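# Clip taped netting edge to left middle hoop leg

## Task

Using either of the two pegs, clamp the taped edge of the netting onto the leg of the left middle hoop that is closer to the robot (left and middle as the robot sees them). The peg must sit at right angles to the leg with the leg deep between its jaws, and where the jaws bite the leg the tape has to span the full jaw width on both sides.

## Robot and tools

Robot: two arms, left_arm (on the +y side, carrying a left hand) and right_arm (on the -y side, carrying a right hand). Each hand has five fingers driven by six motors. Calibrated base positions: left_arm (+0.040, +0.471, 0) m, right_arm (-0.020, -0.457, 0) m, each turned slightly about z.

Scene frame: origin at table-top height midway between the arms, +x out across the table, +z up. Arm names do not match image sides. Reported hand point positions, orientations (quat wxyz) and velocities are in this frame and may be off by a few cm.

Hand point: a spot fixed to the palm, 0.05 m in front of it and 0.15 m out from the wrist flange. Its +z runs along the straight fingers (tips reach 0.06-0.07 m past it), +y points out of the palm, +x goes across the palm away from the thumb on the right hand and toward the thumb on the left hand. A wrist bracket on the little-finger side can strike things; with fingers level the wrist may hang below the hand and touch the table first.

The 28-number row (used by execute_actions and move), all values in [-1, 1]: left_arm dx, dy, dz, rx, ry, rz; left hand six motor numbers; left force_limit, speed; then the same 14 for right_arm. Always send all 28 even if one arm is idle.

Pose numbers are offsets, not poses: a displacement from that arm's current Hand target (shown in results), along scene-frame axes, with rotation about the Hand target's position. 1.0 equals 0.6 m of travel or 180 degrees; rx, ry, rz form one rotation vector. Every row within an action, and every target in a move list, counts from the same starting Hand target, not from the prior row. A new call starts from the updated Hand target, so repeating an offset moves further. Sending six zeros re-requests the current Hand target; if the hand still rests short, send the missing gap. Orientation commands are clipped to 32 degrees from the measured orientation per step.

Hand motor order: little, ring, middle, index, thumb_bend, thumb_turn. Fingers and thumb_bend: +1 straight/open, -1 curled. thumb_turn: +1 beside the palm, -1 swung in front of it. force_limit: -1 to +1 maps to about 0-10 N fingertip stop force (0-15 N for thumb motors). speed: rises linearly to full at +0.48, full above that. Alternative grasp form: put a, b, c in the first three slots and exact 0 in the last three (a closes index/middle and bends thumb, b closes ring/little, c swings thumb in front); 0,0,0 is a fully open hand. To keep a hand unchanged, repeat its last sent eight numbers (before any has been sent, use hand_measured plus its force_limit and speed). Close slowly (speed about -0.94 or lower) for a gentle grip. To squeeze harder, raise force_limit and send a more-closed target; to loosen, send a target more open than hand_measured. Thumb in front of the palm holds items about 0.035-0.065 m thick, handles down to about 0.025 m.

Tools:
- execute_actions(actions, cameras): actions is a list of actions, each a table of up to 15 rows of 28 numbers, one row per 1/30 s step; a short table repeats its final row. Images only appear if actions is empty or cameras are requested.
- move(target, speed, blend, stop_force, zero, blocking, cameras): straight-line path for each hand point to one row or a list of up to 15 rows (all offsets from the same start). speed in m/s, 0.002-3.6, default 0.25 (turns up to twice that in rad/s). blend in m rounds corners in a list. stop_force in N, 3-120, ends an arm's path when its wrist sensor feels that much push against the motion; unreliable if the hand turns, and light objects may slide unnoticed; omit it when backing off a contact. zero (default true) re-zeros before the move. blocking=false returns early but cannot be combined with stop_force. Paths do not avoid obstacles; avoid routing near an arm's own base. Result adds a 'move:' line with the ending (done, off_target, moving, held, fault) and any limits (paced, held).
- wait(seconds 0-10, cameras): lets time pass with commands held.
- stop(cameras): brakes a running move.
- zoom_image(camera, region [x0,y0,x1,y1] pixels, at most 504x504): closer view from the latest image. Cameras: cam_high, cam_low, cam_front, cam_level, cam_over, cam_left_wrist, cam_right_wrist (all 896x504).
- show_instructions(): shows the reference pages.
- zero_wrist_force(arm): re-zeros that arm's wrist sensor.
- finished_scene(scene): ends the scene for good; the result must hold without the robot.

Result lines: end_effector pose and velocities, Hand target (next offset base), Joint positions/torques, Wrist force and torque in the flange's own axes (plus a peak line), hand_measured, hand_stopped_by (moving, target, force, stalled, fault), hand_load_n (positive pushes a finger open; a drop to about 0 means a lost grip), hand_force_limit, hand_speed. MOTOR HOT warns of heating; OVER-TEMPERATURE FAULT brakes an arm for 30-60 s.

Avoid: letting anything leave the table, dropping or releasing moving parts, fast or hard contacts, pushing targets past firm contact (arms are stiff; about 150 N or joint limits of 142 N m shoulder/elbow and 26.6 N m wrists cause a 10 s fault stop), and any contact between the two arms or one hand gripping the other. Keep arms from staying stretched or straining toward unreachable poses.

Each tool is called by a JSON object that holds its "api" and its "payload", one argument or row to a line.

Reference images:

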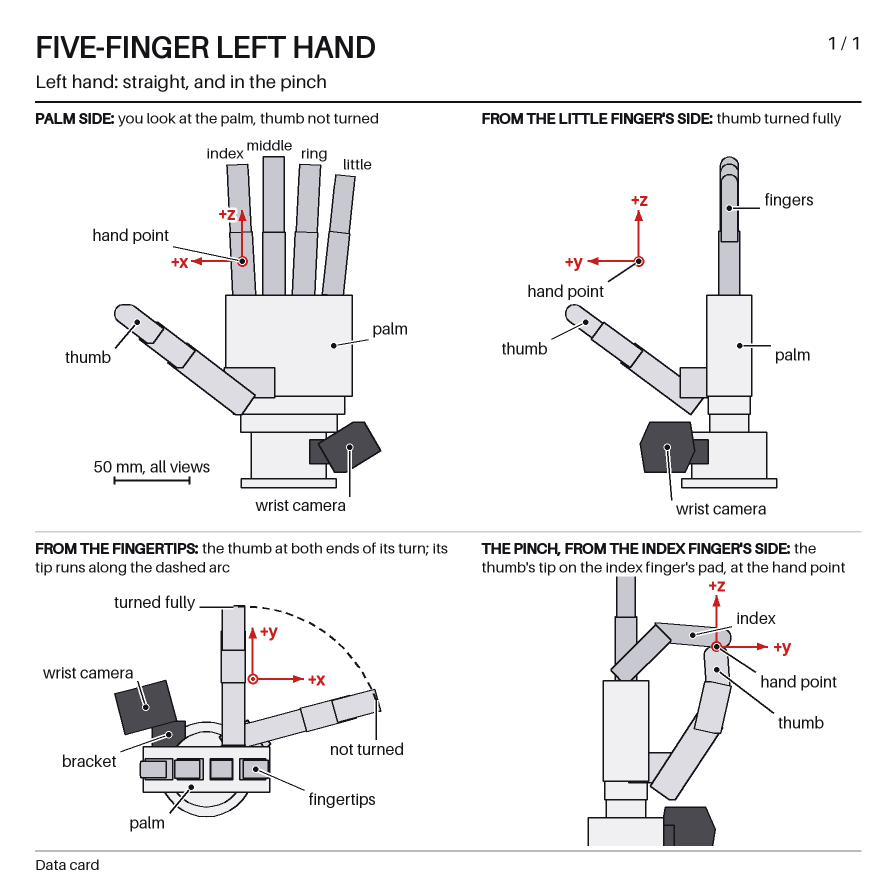

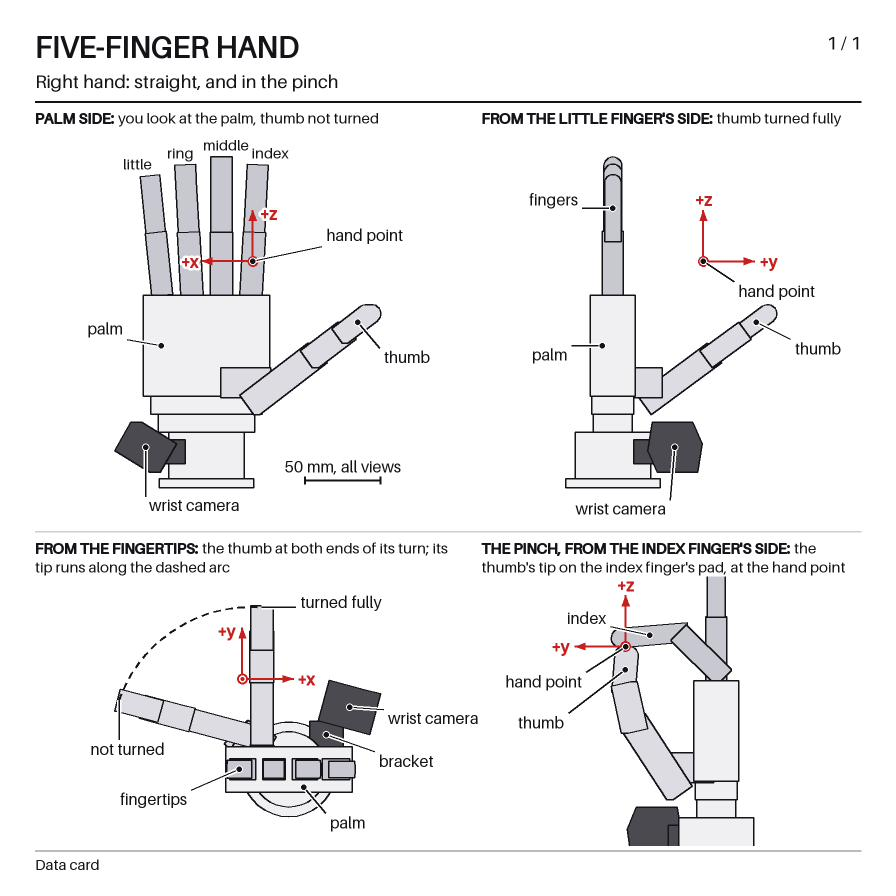

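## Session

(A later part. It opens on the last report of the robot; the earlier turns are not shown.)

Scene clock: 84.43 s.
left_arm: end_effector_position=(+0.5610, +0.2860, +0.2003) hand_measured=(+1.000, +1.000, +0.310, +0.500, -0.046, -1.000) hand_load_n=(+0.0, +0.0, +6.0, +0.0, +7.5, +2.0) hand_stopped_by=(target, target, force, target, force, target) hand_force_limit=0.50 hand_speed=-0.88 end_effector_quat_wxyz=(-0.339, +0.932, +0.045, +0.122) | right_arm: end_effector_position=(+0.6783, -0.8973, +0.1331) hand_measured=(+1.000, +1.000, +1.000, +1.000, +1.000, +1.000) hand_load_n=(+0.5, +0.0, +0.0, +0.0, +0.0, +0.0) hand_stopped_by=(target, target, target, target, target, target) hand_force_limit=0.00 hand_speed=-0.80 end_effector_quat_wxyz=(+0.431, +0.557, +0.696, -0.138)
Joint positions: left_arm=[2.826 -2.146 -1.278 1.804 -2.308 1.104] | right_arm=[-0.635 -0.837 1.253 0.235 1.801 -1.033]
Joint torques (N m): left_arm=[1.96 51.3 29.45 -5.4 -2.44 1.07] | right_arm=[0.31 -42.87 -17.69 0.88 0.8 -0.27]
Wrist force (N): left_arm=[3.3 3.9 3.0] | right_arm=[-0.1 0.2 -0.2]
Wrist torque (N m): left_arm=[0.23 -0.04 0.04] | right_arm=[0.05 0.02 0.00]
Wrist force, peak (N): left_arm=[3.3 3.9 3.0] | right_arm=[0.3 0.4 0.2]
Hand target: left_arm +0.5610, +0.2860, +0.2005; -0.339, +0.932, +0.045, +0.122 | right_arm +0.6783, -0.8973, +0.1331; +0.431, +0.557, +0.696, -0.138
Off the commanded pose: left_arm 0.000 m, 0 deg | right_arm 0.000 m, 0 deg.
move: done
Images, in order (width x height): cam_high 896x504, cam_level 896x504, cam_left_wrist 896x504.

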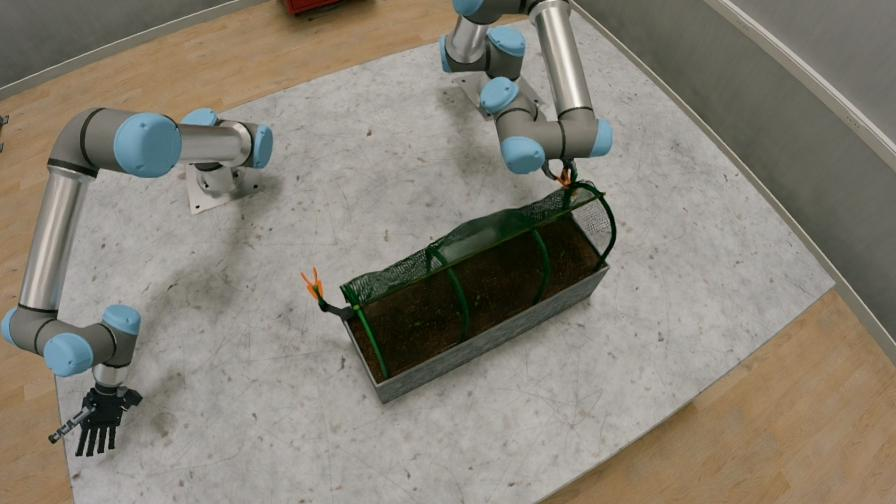

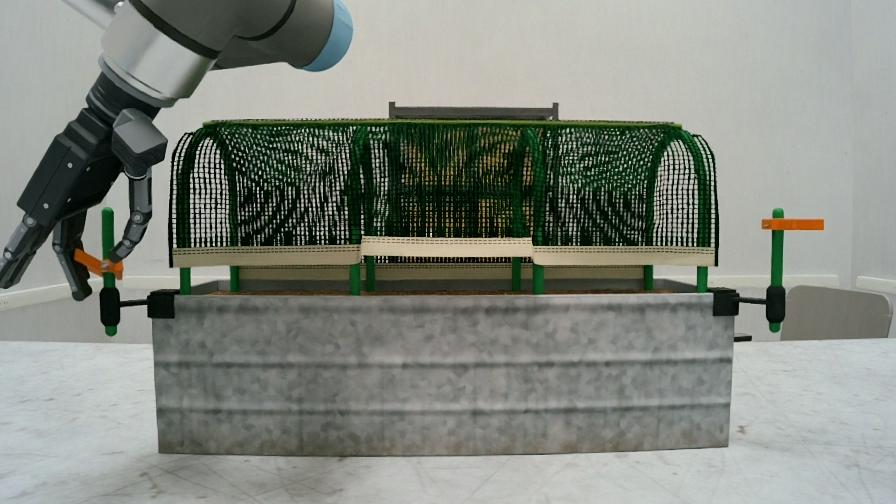

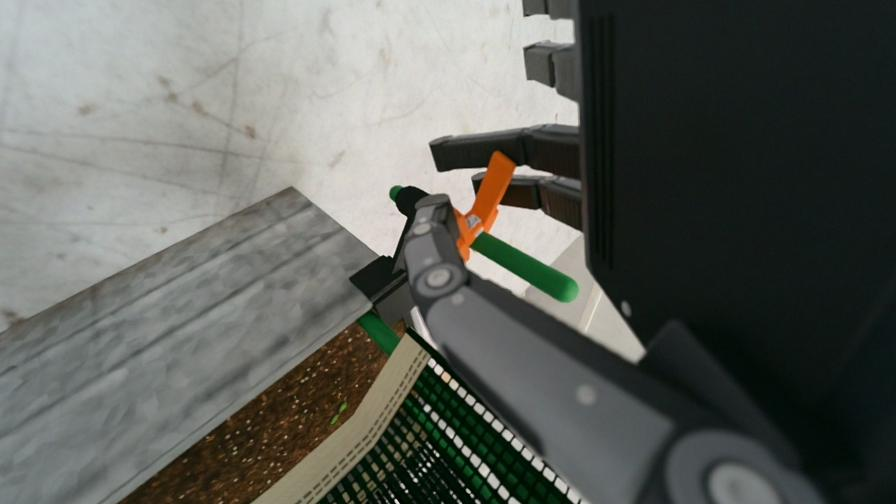

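{"api": "move", "payload": {
  "target": [
    [0,0,0.006,0,0,0, 1,1,0.15,0.5,-0.12,-1, 0.5,-0.88, 0,0,0,0,0,0, 0,0,0,0,0,0, 0,-0.8],
    [0,0,0.006,0,0,0, 1,1,0.1,0.1,-0.14,-1, 0.5,-0.88, 0,0,0,0,0,0, 0,0,0,0,0,0, 0,-0.8],
    [0,0,0.006,0,0,0, 1,1,0.05,0.05,-0.2,-1, 0.9,-0.9, 0,0,0,0,0,0, 0,0,0,0,0,0, 0,-0.8]
  ],
  "speed": 0.02,
  "cameras": ["cam_left_wrist","cam_level","cam_high"]
}}

{"api": "zoom_image", "payload": {
  "camera": "cam_left_wrist",
  "region": [380, 120, 560, 280]
}}

{"api": "zoom_image", "payload": {
  "camera": "cam_level",
  "region": [40, 220, 180, 340]
}}

{"api": "zoom_image", "payload": {
  "camera": "cam_high",
  "region": [540, 160, 580, 200]
}}

Scene clock: 88.20 s.
left_arm: end_effector_position=(+0.5610, +0.2860, +0.2041) hand_measured=(+1.000, +1.000, +0.212, +0.448, -0.190, -1.000) hand_load_n=(+0.0, +0.0, +8.5, +8.5, +13.0, +1.5) hand_stopped_by=(target, target, force, force, stalled, target) hand_force_limit=0.90 hand_speed=-0.90 end_effector_quat_wxyz=(-0.339, +0.932, +0.045, +0.122) | right_arm: end_effector_position=(+0.6783, -0.8973, +0.1331) hand_measured=(+1.000, +1.000, +1.000, +1.000, +1.000, +1.000) hand_load_n=(+0.0, +0.0, +0.0, +0.0, +0.0, +0.0) hand_stopped_by=(target, target, target, target, target, target) hand_force_limit=0.00 hand_speed=-0.80 end_effector_quat_wxyz=(+0.431, +0.557, +0.696, -0.138)
Joint positions: left_arm=[2.826 -2.143 -1.272 1.796 -2.308 1.104] | right_arm=[-0.635 -0.837 1.253 0.235 1.801 -1.033]
Joint torques (N m): left_arm=[-7.47 43.68 31.23 0.43 1.16 -1.48] | right_arm=[0.53 -42.62 -17.08 0.8 0.89 -0.22]
Wrist force (N): left_arm=[-4.0 -3.8 2.4] | right_arm=[0.2 0.2 0.2]
Wrist torque (N m): left_arm=[0.39 -0.29 -0.11] | right_arm=[0.03 -0.04 0.02]
Wrist force, peak (N): left_arm=[4.3 5.1 4.3] | right_arm=[0.5 0.3 0.1]
Hand target: left_arm +0.5610, +0.2860, +0.2041; -0.339, +0.932, +0.045, +0.122 | right_arm +0.6783, -0.8973, +0.1331; +0.431, +0.557, +0.696, -0.138
Off the commanded pose: left_arm 0.000 m, 0 deg | right_arm 0.000 m, 0 deg.
move: done
Images, in order (width x height): cam_high 896x504, cam_level 896x504, cam_left_wrist 896x504.

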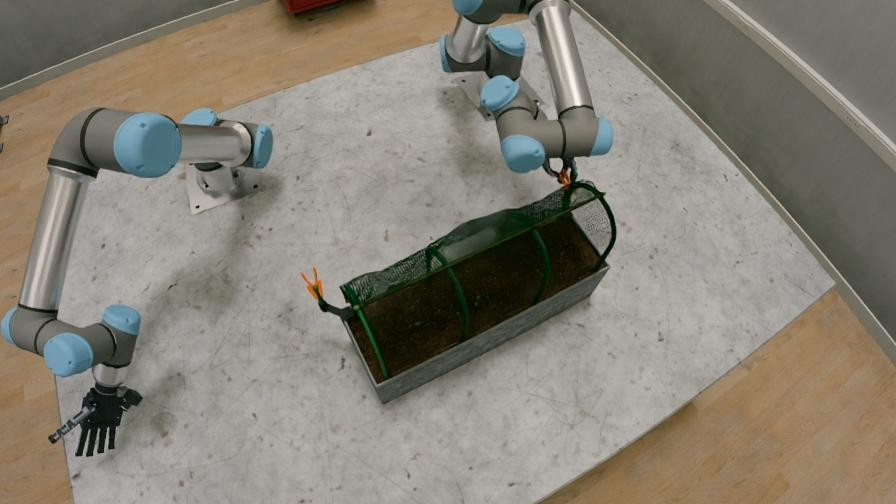

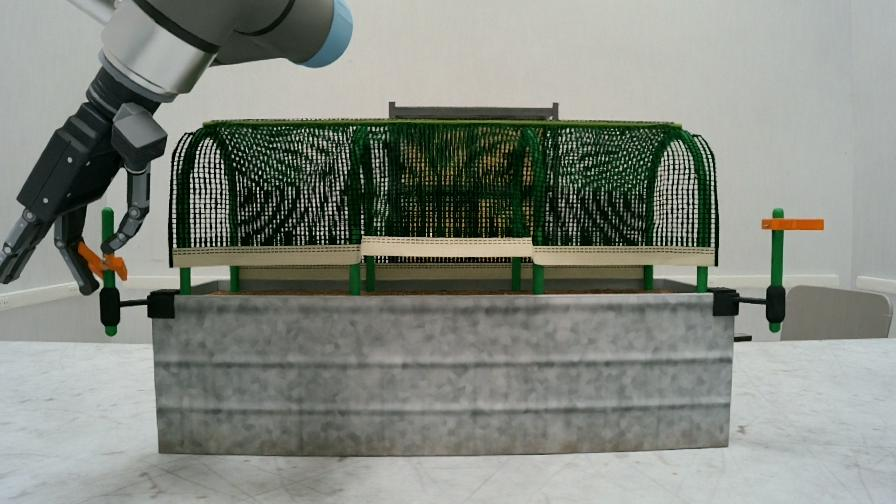

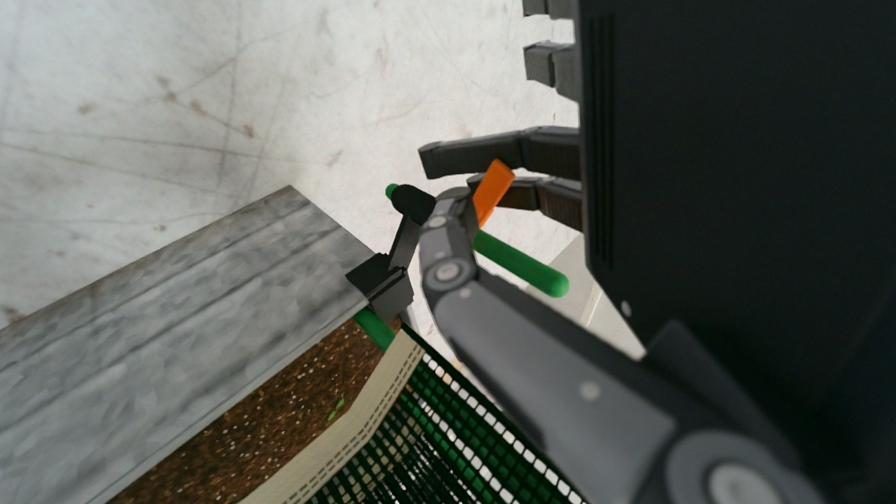

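Scaled by 2.800 from the camera's 896x504 image, which has a finer 1280x720 frame.

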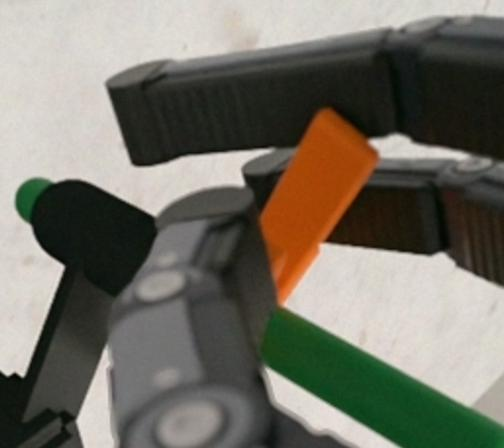

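Scaled by 3.600 from the camera's 896x504 image, which has a finer 1280x720 frame.

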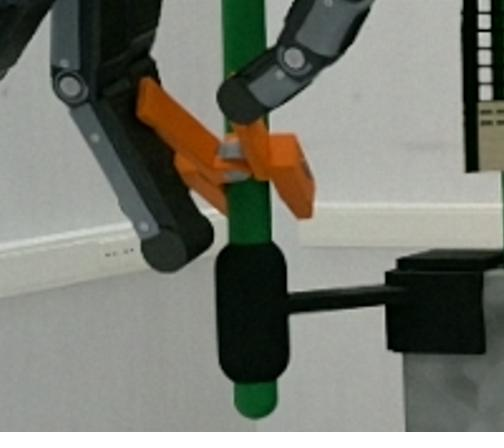

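Scaled by 12.600 from the camera's 896x504 image, which has a finer 1280x720 frame.

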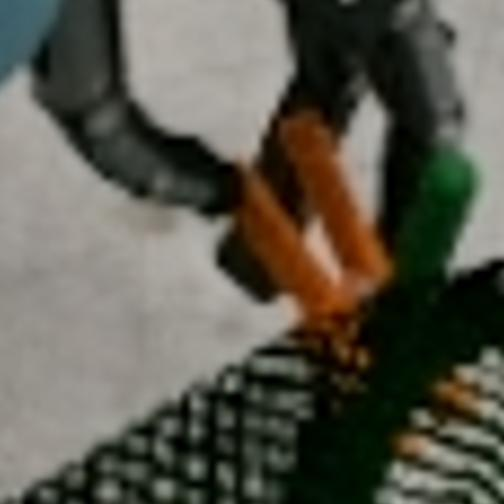

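{"api": "move", "payload": {
  "target": [0,0,0.02,0,0,0, 1,1,0.05,0.05,-0.2,-1, 0.9,-0.9, 0,0,0,0,0,0, 0,0,0,0,0,0, 0,-0.8],
  "speed": 0.02,
  "cameras": ["cam_left_wrist","cam_level","cam_high"]
}}

{"api": "zoom_image", "payload": {
  "camera": "cam_left_wrist",
  "region": [380, 120, 560, 280]
}}

{"api": "zoom_image", "payload": {
  "camera": "cam_level",
  "region": [40, 220, 180, 340]
}}

{"api": "zoom_image", "payload": {
  "camera": "cam_high",
  "region": [540, 160, 580, 200]
}}

Scene clock: 89.90 s.
left_arm: end_effector_position=(+0.5610, +0.2860, +0.2159) hand_measured=(+1.000, +1.000, +0.212, +0.448, -0.190, -1.000) hand_load_n=(+0.0, +0.0, +7.5, +10.5, +12.5, +2.0) hand_stopped_by=(target, target, force, force, stalled, target) hand_force_limit=0.90 hand_speed=-0.90 end_effector_quat_wxyz=(-0.339, +0.932, +0.045, +0.122) | right_arm: end_effector_position=(+0.6783, -0.8973, +0.1331) hand_measured=(+1.000, +1.000, +1.000, +1.000, +1.000, +1.000) hand_load_n=(-0.5, +0.0, +0.0, -0.5, +0.0, +0.0) hand_stopped_by=(target, target, target, target, target, target) hand_force_limit=0.00 hand_speed=-0.80 end_effector_quat_wxyz=(+0.431, +0.557, +0.696, -0.138)
Joint positions: left_arm=[2.826 -2.136 -1.253 1.769 -2.308 1.104] | right_arm=[-0.635 -0.837 1.253 0.235 1.801 -1.033]
Joint torques (N m): left_arm=[-13.1 50.87 32.48 -3.15 0.92 1.49] | right_arm=[0.64 -43.74 -16.97 0.91 0.81 -0.19]
Wrist force (N): left_arm=[-2.6 -3.1 5.1] | right_arm=[0.2 -0.1 0.0]
Wrist torque (N m): left_arm=[0.30 -0.34 -0.07] | right_arm=[-0.01 -0.04 0.01]
Wrist force, peak (N): left_arm=[-2.9 -3.4 5.0] | right_arm=[0.4 0.3 -0.4]
Hand target: left_arm +0.5610, +0.2860, +0.2161; -0.339, +0.932, +0.045, +0.122 | right_arm +0.6783, -0.8973, +0.1331; +0.431, +0.557, +0.696, -0.138
Off the commanded pose: left_arm 0.000 m, 0 deg | right_arm 0.000 m, 0 deg.
move: done
Images, in order (width x height): cam_high 896x504, cam_level 896x504, cam_left_wrist 896x504.

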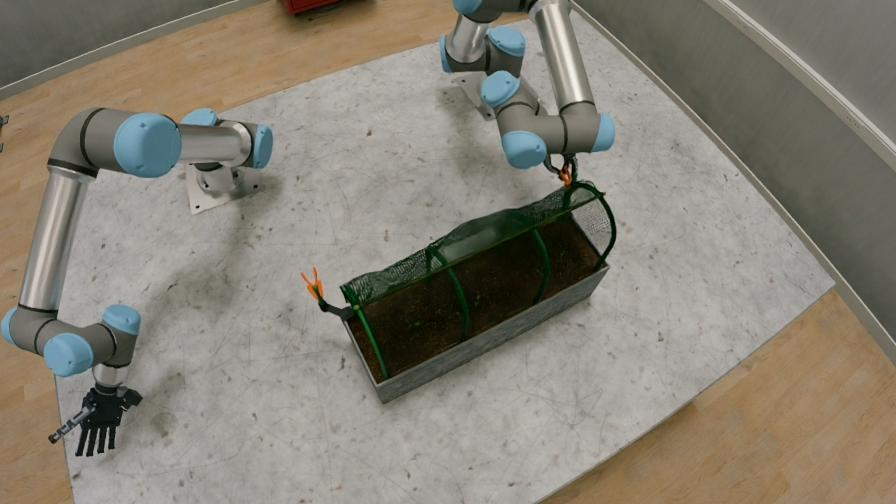

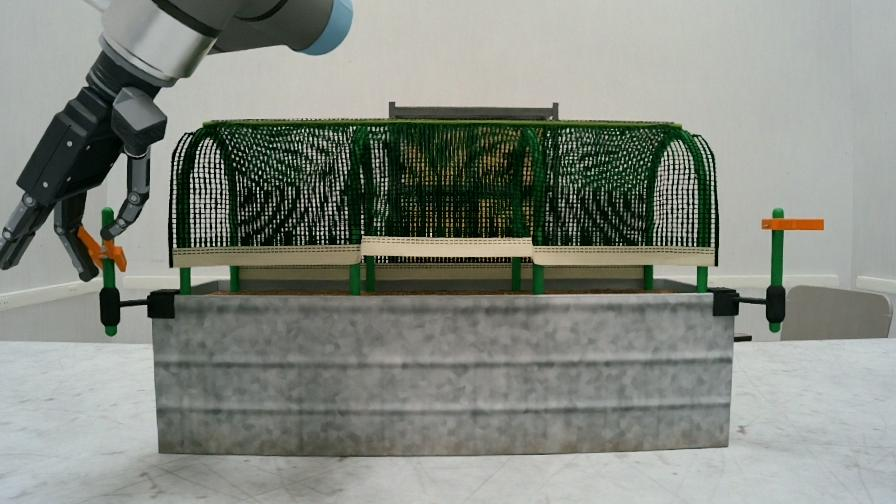

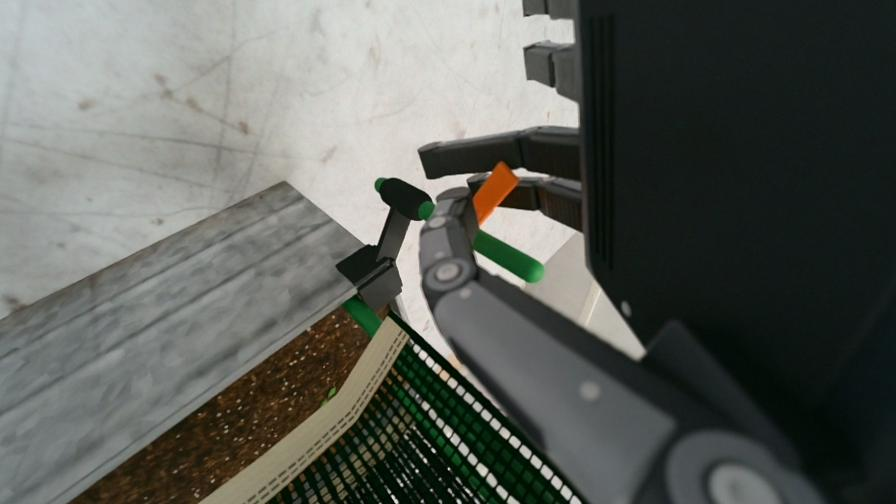

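Scaled by 2.800 from the camera's 896x504 image, which has a finer 1280x720 frame.

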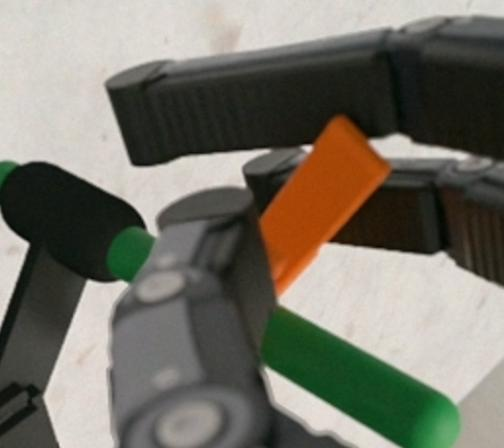

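Scaled by 3.600 from the camera's 896x504 image, which has a finer 1280x720 frame.

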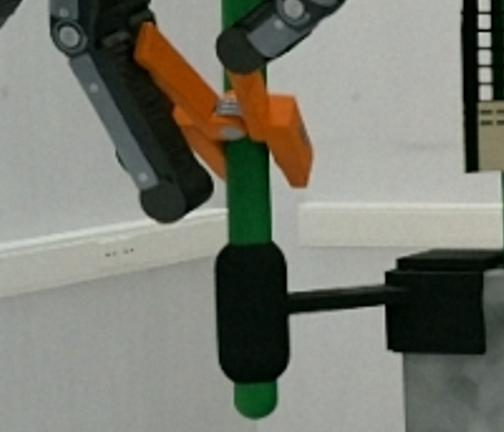

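Scaled by 12.600 from the camera's 896x504 image, which has a finer 1280x720 frame.

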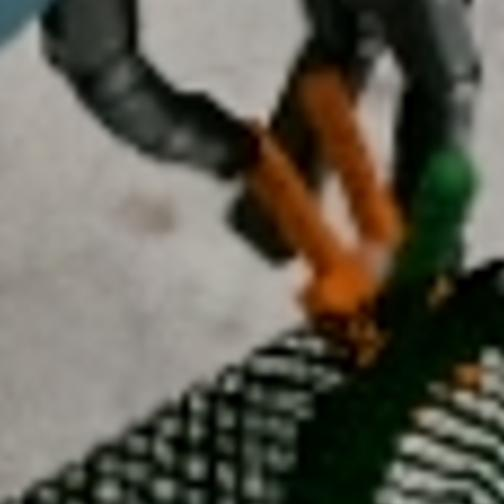

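{"api": "move", "payload": {
  "target": [
    [0,0,0,0,0,0, 1,1,0.42,0.6,0.0,-1, 0.2,-0.8, 0,0,0,0,0,0, 0,0,0,0,0,0, 0,-0.8],
    [0,0,0,0,0,0, 1,1,0.3,0.6,-0.06,-1, -0.3,-0.88, 0,0,0,0,0,0, 0,0,0,0,0,0, 0,-0.8]
  ],
  "speed": 0.02,
  "cameras": ["cam_left_wrist","cam_level","cam_high"]
}}

{"api": "zoom_image", "payload": {
  "camera": "cam_left_wrist",
  "region": [380, 120, 560, 280]
}}

{"api": "zoom_image", "payload": {
  "camera": "cam_level",
  "region": [40, 220, 180, 340]
}}

{"api": "zoom_image", "payload": {
  "camera": "cam_high",
  "region": [540, 160, 580, 200]
}}

Scene clock: 92.43 s.
left_arm: end_effector_position=(+0.5610, +0.2860, +0.2161) hand_measured=(+1.000, +1.000, +0.302, +0.600, -0.056, -1.000) hand_load_n=(+0.0, +0.0, +3.5, +0.0, +4.0, +1.5) hand_stopped_by=(target, target, force, target, target, target) hand_force_limit=-0.30 hand_speed=-0.88 end_effector_quat_wxyz=(-0.339, +0.932, +0.045, +0.122) | right_arm: end_effector_position=(+0.6783, -0.8973, +0.1331) hand_measured=(+1.000, +1.000, +1.000, +1.000, +1.000, +1.000) hand_load_n=(+0.0, +0.0, +0.0, +0.0, +0.0, +0.0) hand_stopped_by=(target, target, target, target, target, target) hand_force_limit=0.00 hand_speed=-0.80 end_effector_quat_wxyz=(+0.431, +0.557, +0.696, -0.138)
Joint positions: left_arm=[2.826 -2.136 -1.252 1.769 -2.308 1.104] | right_arm=[-0.635 -0.837 1.253 0.235 1.801 -1.033]
Joint torques (N m): left_arm=[7.87 36.71 18.5 -3.16 -0.96 -1.47] | right_arm=[0.4 -42.76 -17.64 0.93 0.79 -0.37]
Wrist force (N): left_arm=[1.6 0.9 0.9] | right_arm=[0.2 0.1 0.0]
Wrist torque (N m): left_arm=[0.27 -0.06 0.01] | right_arm=[0.02 -0.02 0.02]
Wrist force, peak (N): left_arm=[-2.1 -3.3 5.4] | right_arm=[0.5 0.2 -0.4]
Hand target: left_arm +0.5610, +0.2860, +0.2161; -0.339, +0.932, +0.045, +0.122 | right_arm +0.6783, -0.8973, +0.1331; +0.431, +0.557, +0.696, -0.138
Off the commanded pose: left_arm 0.000 m, 0 deg | right_arm 0.000 m, 0 deg.
move: done
Images, in order (width x height): cam_high 896x504, cam_level 896x504, cam_left_wrist 896x504.

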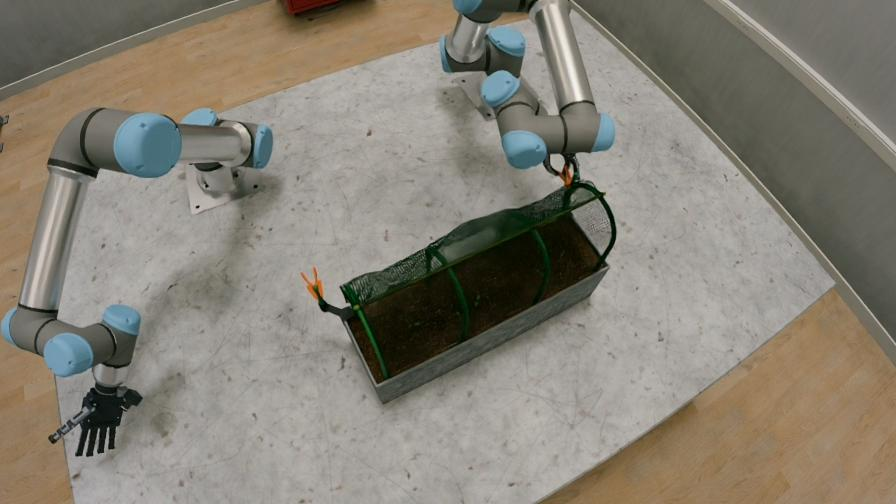

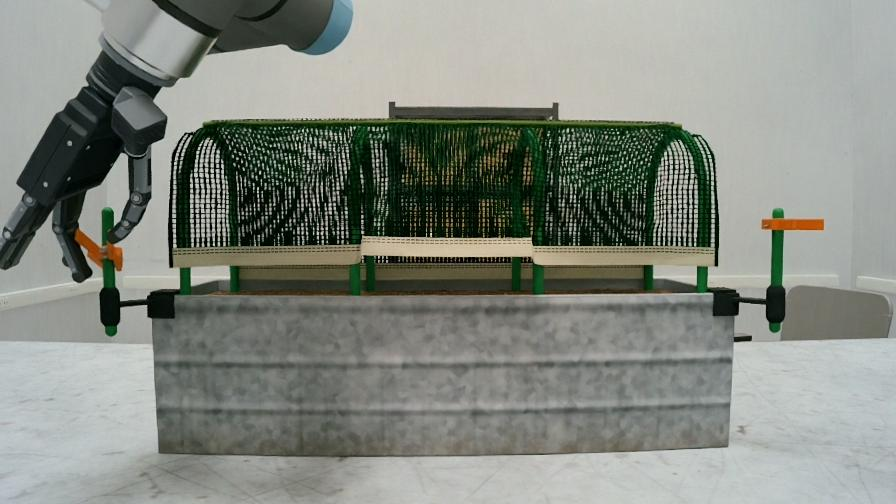

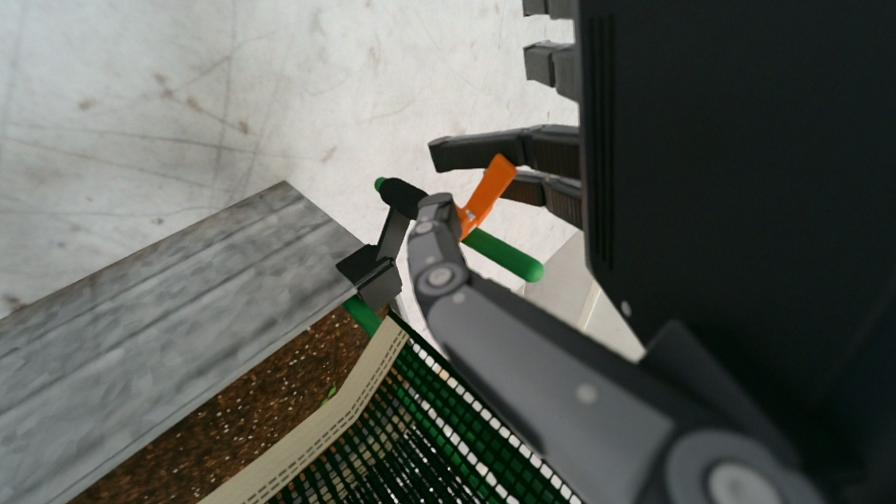

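Scaled by 2.800 from the camera's 896x504 image, which has a finer 1280x720 frame.

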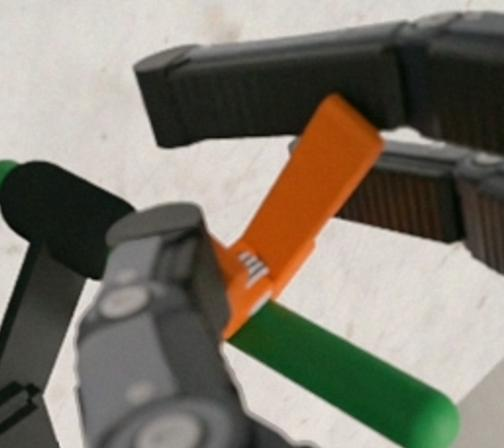

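Scaled by 3.600 from the camera's 896x504 image, which has a finer 1280x720 frame.

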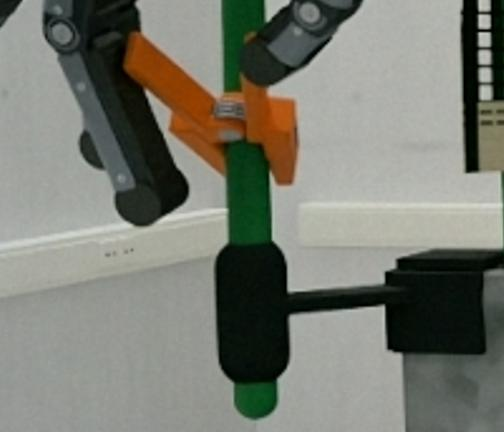

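Scaled by 12.600 from the camera's 896x504 image, which has a finer 1280x720 frame.

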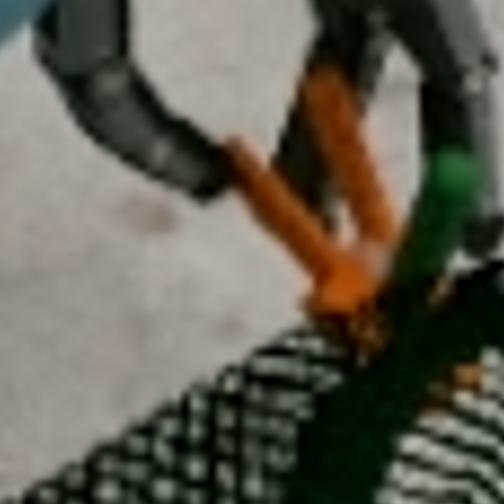

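{"api": "move", "payload": {
  "target": [0,0,-0.043,0,0,0, 1,1,0.3,0.6,-0.06,-1, -0.3,-0.88, 0,0,0,0,0,0, 0,0,0,0,0,0, 0,-0.8],
  "speed": 0.02,
  "cameras": ["cam_left_wrist","cam_level","cam_high"]
}}

{"api": "zoom_image", "payload": {
  "camera": "cam_left_wrist",
  "region": [380, 120, 560, 280]
}}

{"api": "zoom_image", "payload": {
  "camera": "cam_level",
  "region": [40, 220, 180, 340]
}}

{"api": "zoom_image", "payload": {
  "camera": "cam_high",
  "region": [540, 160, 580, 200]
}}

Scene clock: 94.40 s.
left_arm: end_effector_position=(+0.5610, +0.2860, +0.1904) hand_measured=(+1.000, +1.000, +0.302, +0.600, -0.054, -1.000) hand_load_n=(+0.0, +0.0, +5.5, +0.0, +11.0, +0.5) hand_stopped_by=(target, target, force, target, target, target) hand_force_limit=-0.30 hand_speed=-0.88 end_effector_quat_wxyz=(-0.339, +0.932, +0.045, +0.122) | right_arm: end_effector_position=(+0.6783, -0.8973, +0.1331) hand_measured=(+1.000, +1.000, +1.000, +1.000, +1.000, +1.000) hand_load_n=(+0.0, +0.0, +0.0, +0.0, +0.0, +0.0) hand_stopped_by=(target, target, target, target, target, target) hand_force_limit=0.00 hand_speed=-0.80 end_effector_quat_wxyz=(+0.431, +0.557, +0.696, -0.138)
Joint positions: left_arm=[2.826 -2.153 -1.293 1.826 -2.308 1.104] | right_arm=[-0.635 -0.837 1.253 0.235 1.801 -1.033]
Joint torques (N m): left_arm=[8.14 31.22 2.33 -0.88 -2.44 -0.25] | right_arm=[0.51 -42.38 -17.44 0.96 0.95 -0.32]
Wrist force (N): left_arm=[2.5 2.0 -3.6] | right_arm=[0.2 0.3 0.2]
Wrist torque (N m): left_arm=[0.34 -0.05 0.11] | right_arm=[0.04 -0.03 0.02]
Wrist force, peak (N): left_arm=[-4.8 0.8 -4.5] | right_arm=[0.5 0.2 -0.1]
Hand target: left_arm +0.5610, +0.2860, +0.1903; -0.339, +0.932, +0.045, +0.122 | right_arm +0.6783, -0.8973, +0.1331; +0.431, +0.557, +0.696, -0.138
Off the commanded pose: left_arm 0.000 m, 0 deg | right_arm 0.000 m, 0 deg.
move: done
Images, in order (width x height): cam_high 896x504, cam_level 896x504, cam_left_wrist 896x504.

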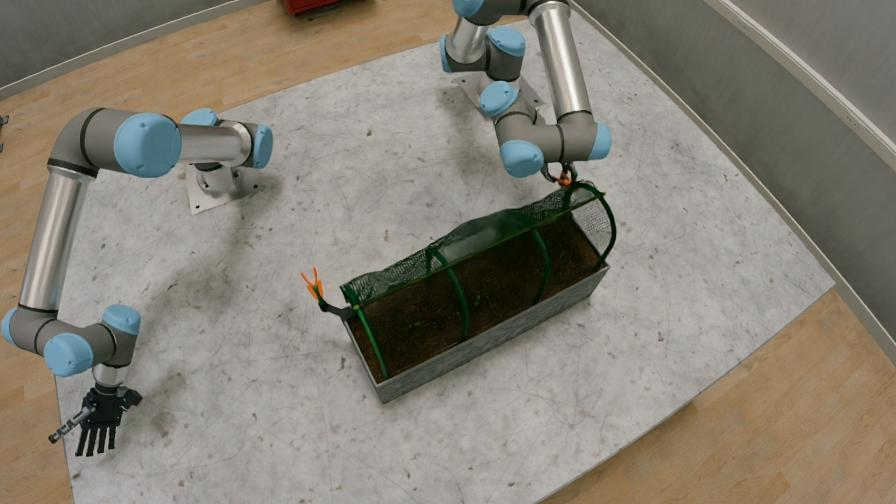

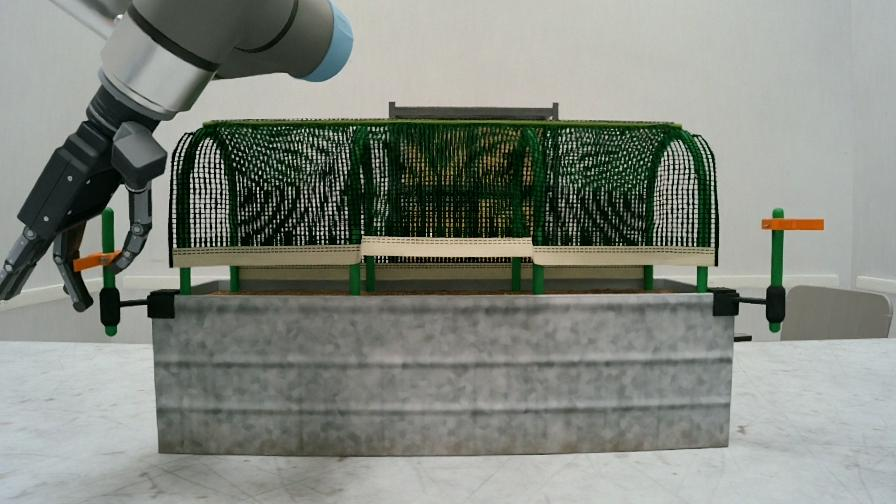

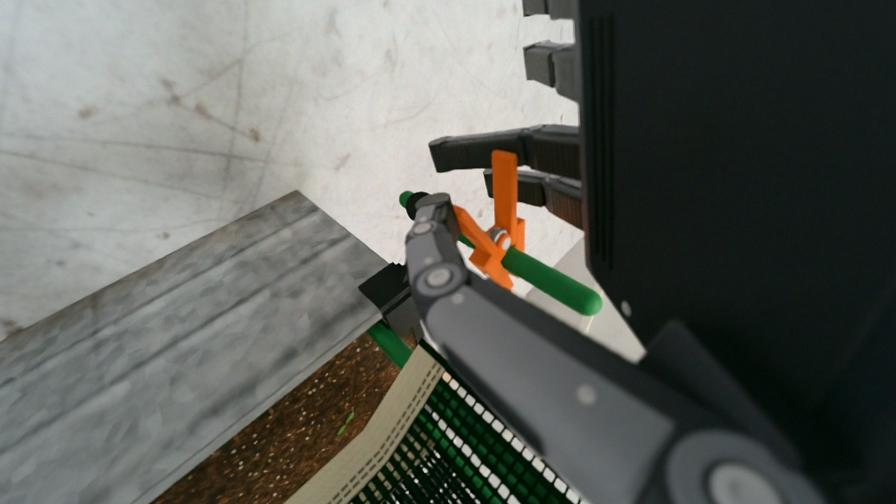

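Scaled by 2.800 from the camera's 896x504 image, which has a finer 1280x720 frame.

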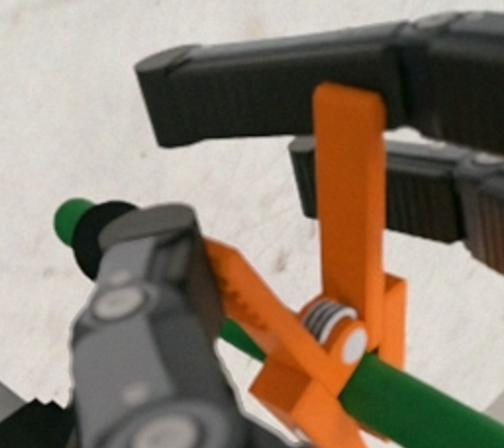

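Scaled by 3.600 from the camera's 896x504 image, which has a finer 1280x720 frame.

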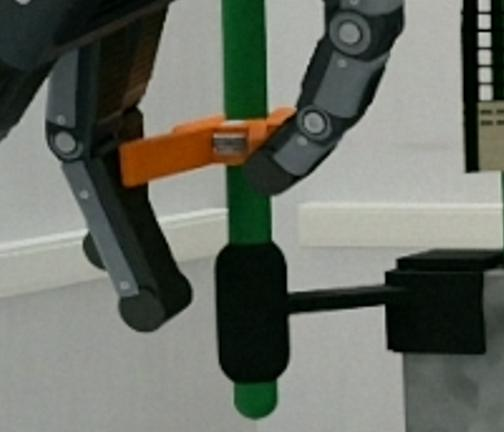

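Scaled by 12.600 from the camera's 896x504 image, which has a finer 1280x720 frame.

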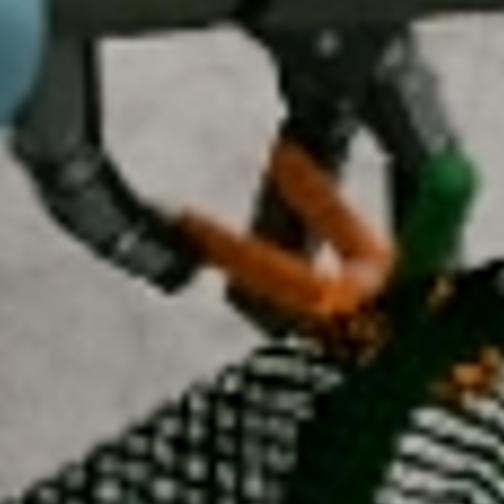

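{"api": "move", "payload": {
  "target": [
    [0,0,0.045,0,0,0, 1,1,0.3,0.6,-0.06,-1, -0.3,-0.88, 0,0,0,0,0,0, 0,0,0,0,0,0, 0,-0.8],
    [0,0,0.045,0,0,0, 1,1,0.1,0.1,-0.14,-1, 0.5,-0.88, 0,0,0,0,0,0, 0,0,0,0,0,0, 0,-0.8],
    [0,0,0.045,0,0,0, 1,1,0.05,0.05,-0.2,-1, 0.95,-0.9, 0,0,0,0,0,0, 0,0,0,0,0,0, 0,-0.8]
  ],
  "speed": 0.025,
  "cameras": ["cam_left_wrist","cam_level","cam_high"]
}}

{"api": "zoom_image", "payload": {
  "camera": "cam_left_wrist",
  "region": [380, 120, 560, 280]
}}

{"api": "zoom_image", "payload": {
  "camera": "cam_level",
  "region": [40, 200, 180, 320]
}}

{"api": "zoom_image", "payload": {
  "camera": "cam_high",
  "region": [540, 160, 580, 200]
}}

Scene clock: 98.53 s.
left_arm: end_effector_position=(+0.5610, +0.2860, +0.2173) hand_measured=(+1.000, +1.000, +0.052, +0.448, -0.190, -1.000) hand_load_n=(+0.0, +0.0, +7.5, +8.5, +12.0, +2.5) hand_stopped_by=(target, target, target, force, stalled, target) hand_force_limit=0.95 hand_speed=-0.90 end_effector_quat_wxyz=(-0.339, +0.932, +0.045, +0.122) | right_arm: end_effector_position=(+0.6783, -0.8973, +0.1331) hand_measured=(+1.000, +1.000, +1.000, +1.000, +1.000, +1.000) hand_load_n=(+0.0, +0.5, +0.0, +0.0, +0.0, +0.0) hand_stopped_by=(target, target, target, target, target, target) hand_force_limit=0.00 hand_speed=-0.80 end_effector_quat_wxyz=(+0.431, +0.557, +0.696, -0.138)
Joint positions: left_arm=[2.826 -2.135 -1.25 1.766 -2.308 1.104] | right_arm=[-0.635 -0.837 1.253 0.235 1.801 -1.033]
Joint torques (N m): left_arm=[-5.59 39.22 29.05 -0.78 1.17 -1.37] | right_arm=[0.38 -42.6 -17.46 1.08 0.97 -0.24]
Wrist force (N): left_arm=[0.4 -3.2 2.8] | right_arm=[0.1 0.3 0.3]
Wrist torque (N m): left_arm=[0.32 -0.19 -0.05] | right_arm=[0.03 -0.02 0.01]
Wrist force, peak (N): left_arm=[3.0 5.5 4.4] | right_arm=[0.5 0.1 0.3]
Hand target: left_arm +0.5610, +0.2860, +0.2173; -0.339, +0.932, +0.045, +0.122 | right_arm +0.6783, -0.8973, +0.1331; +0.431, +0.557, +0.696, -0.138
Off the commanded pose: left_arm 0.000 m, 0 deg | right_arm 0.000 m, 0 deg.
move: done
Images, in order (width x height): cam_high 896x504, cam_level 896x504, cam_left_wrist 896x504.

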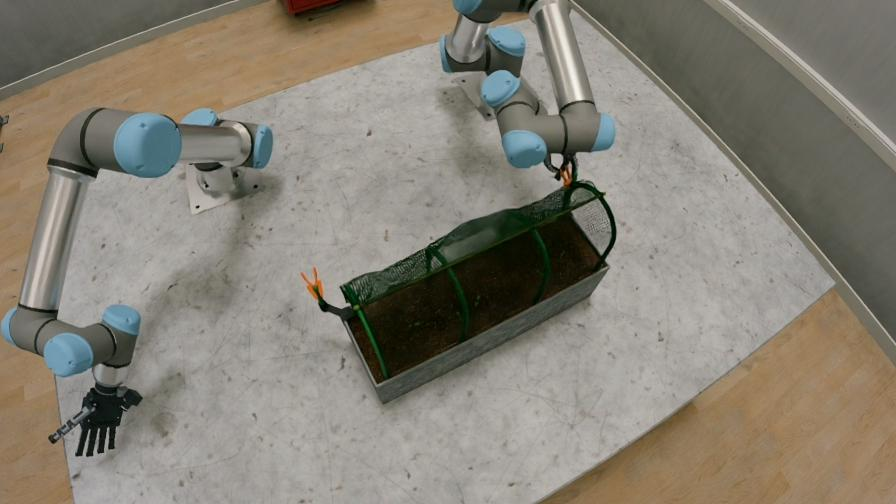

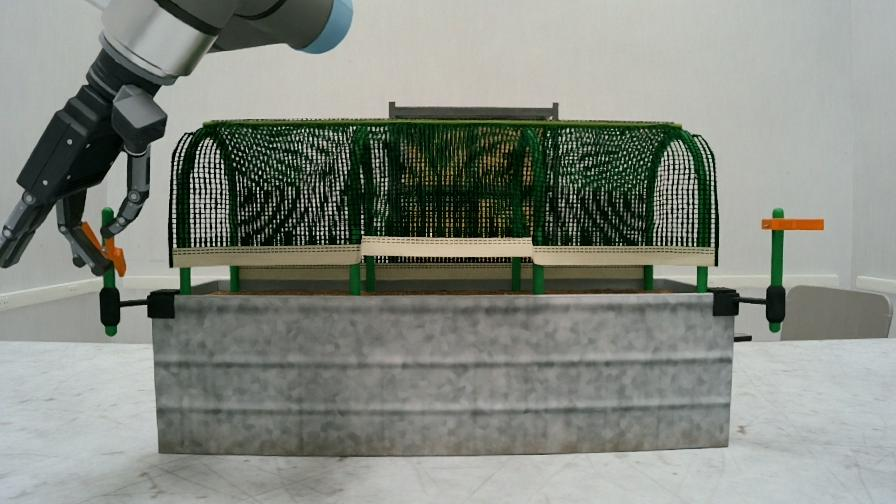

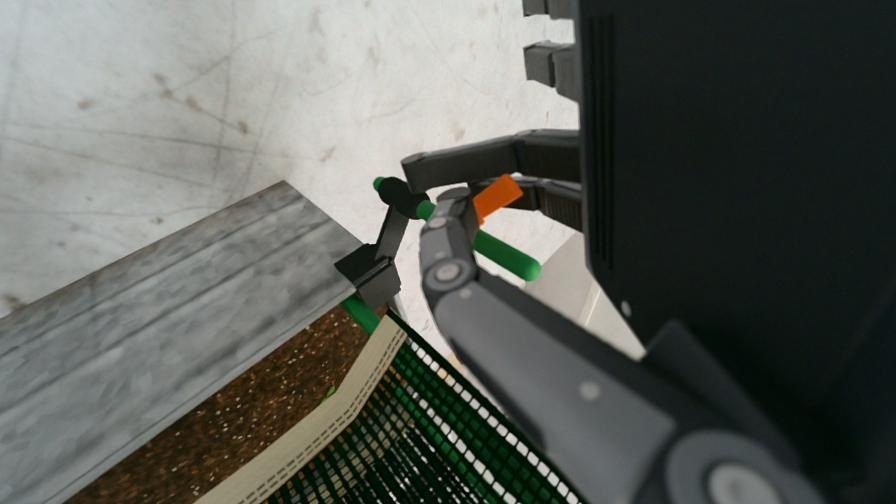

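Scaled by 2.800 from the camera's 896x504 image, which has a finer 1280x720 frame.

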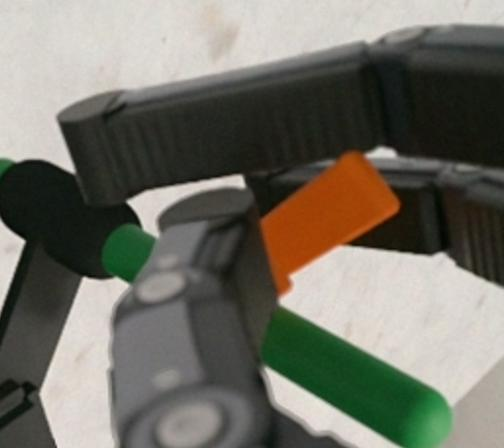

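Scaled by 3.600 from the camera's 896x504 image, which has a finer 1280x720 frame.

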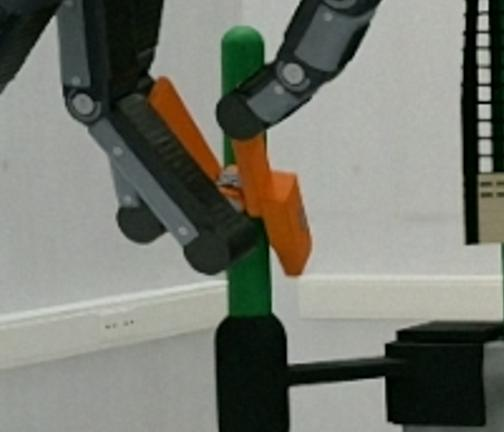

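Scaled by 12.600 from the camera's 896x504 image, which has a finer 1280x720 frame.

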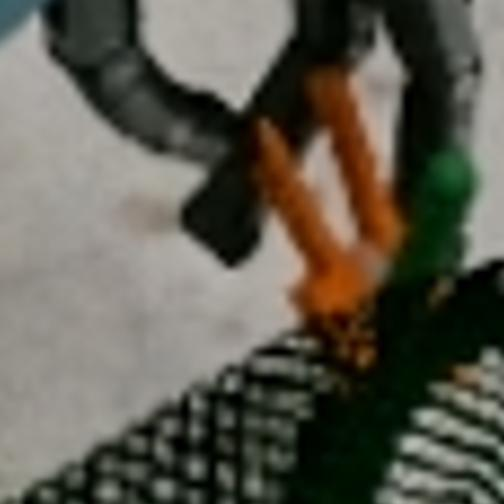

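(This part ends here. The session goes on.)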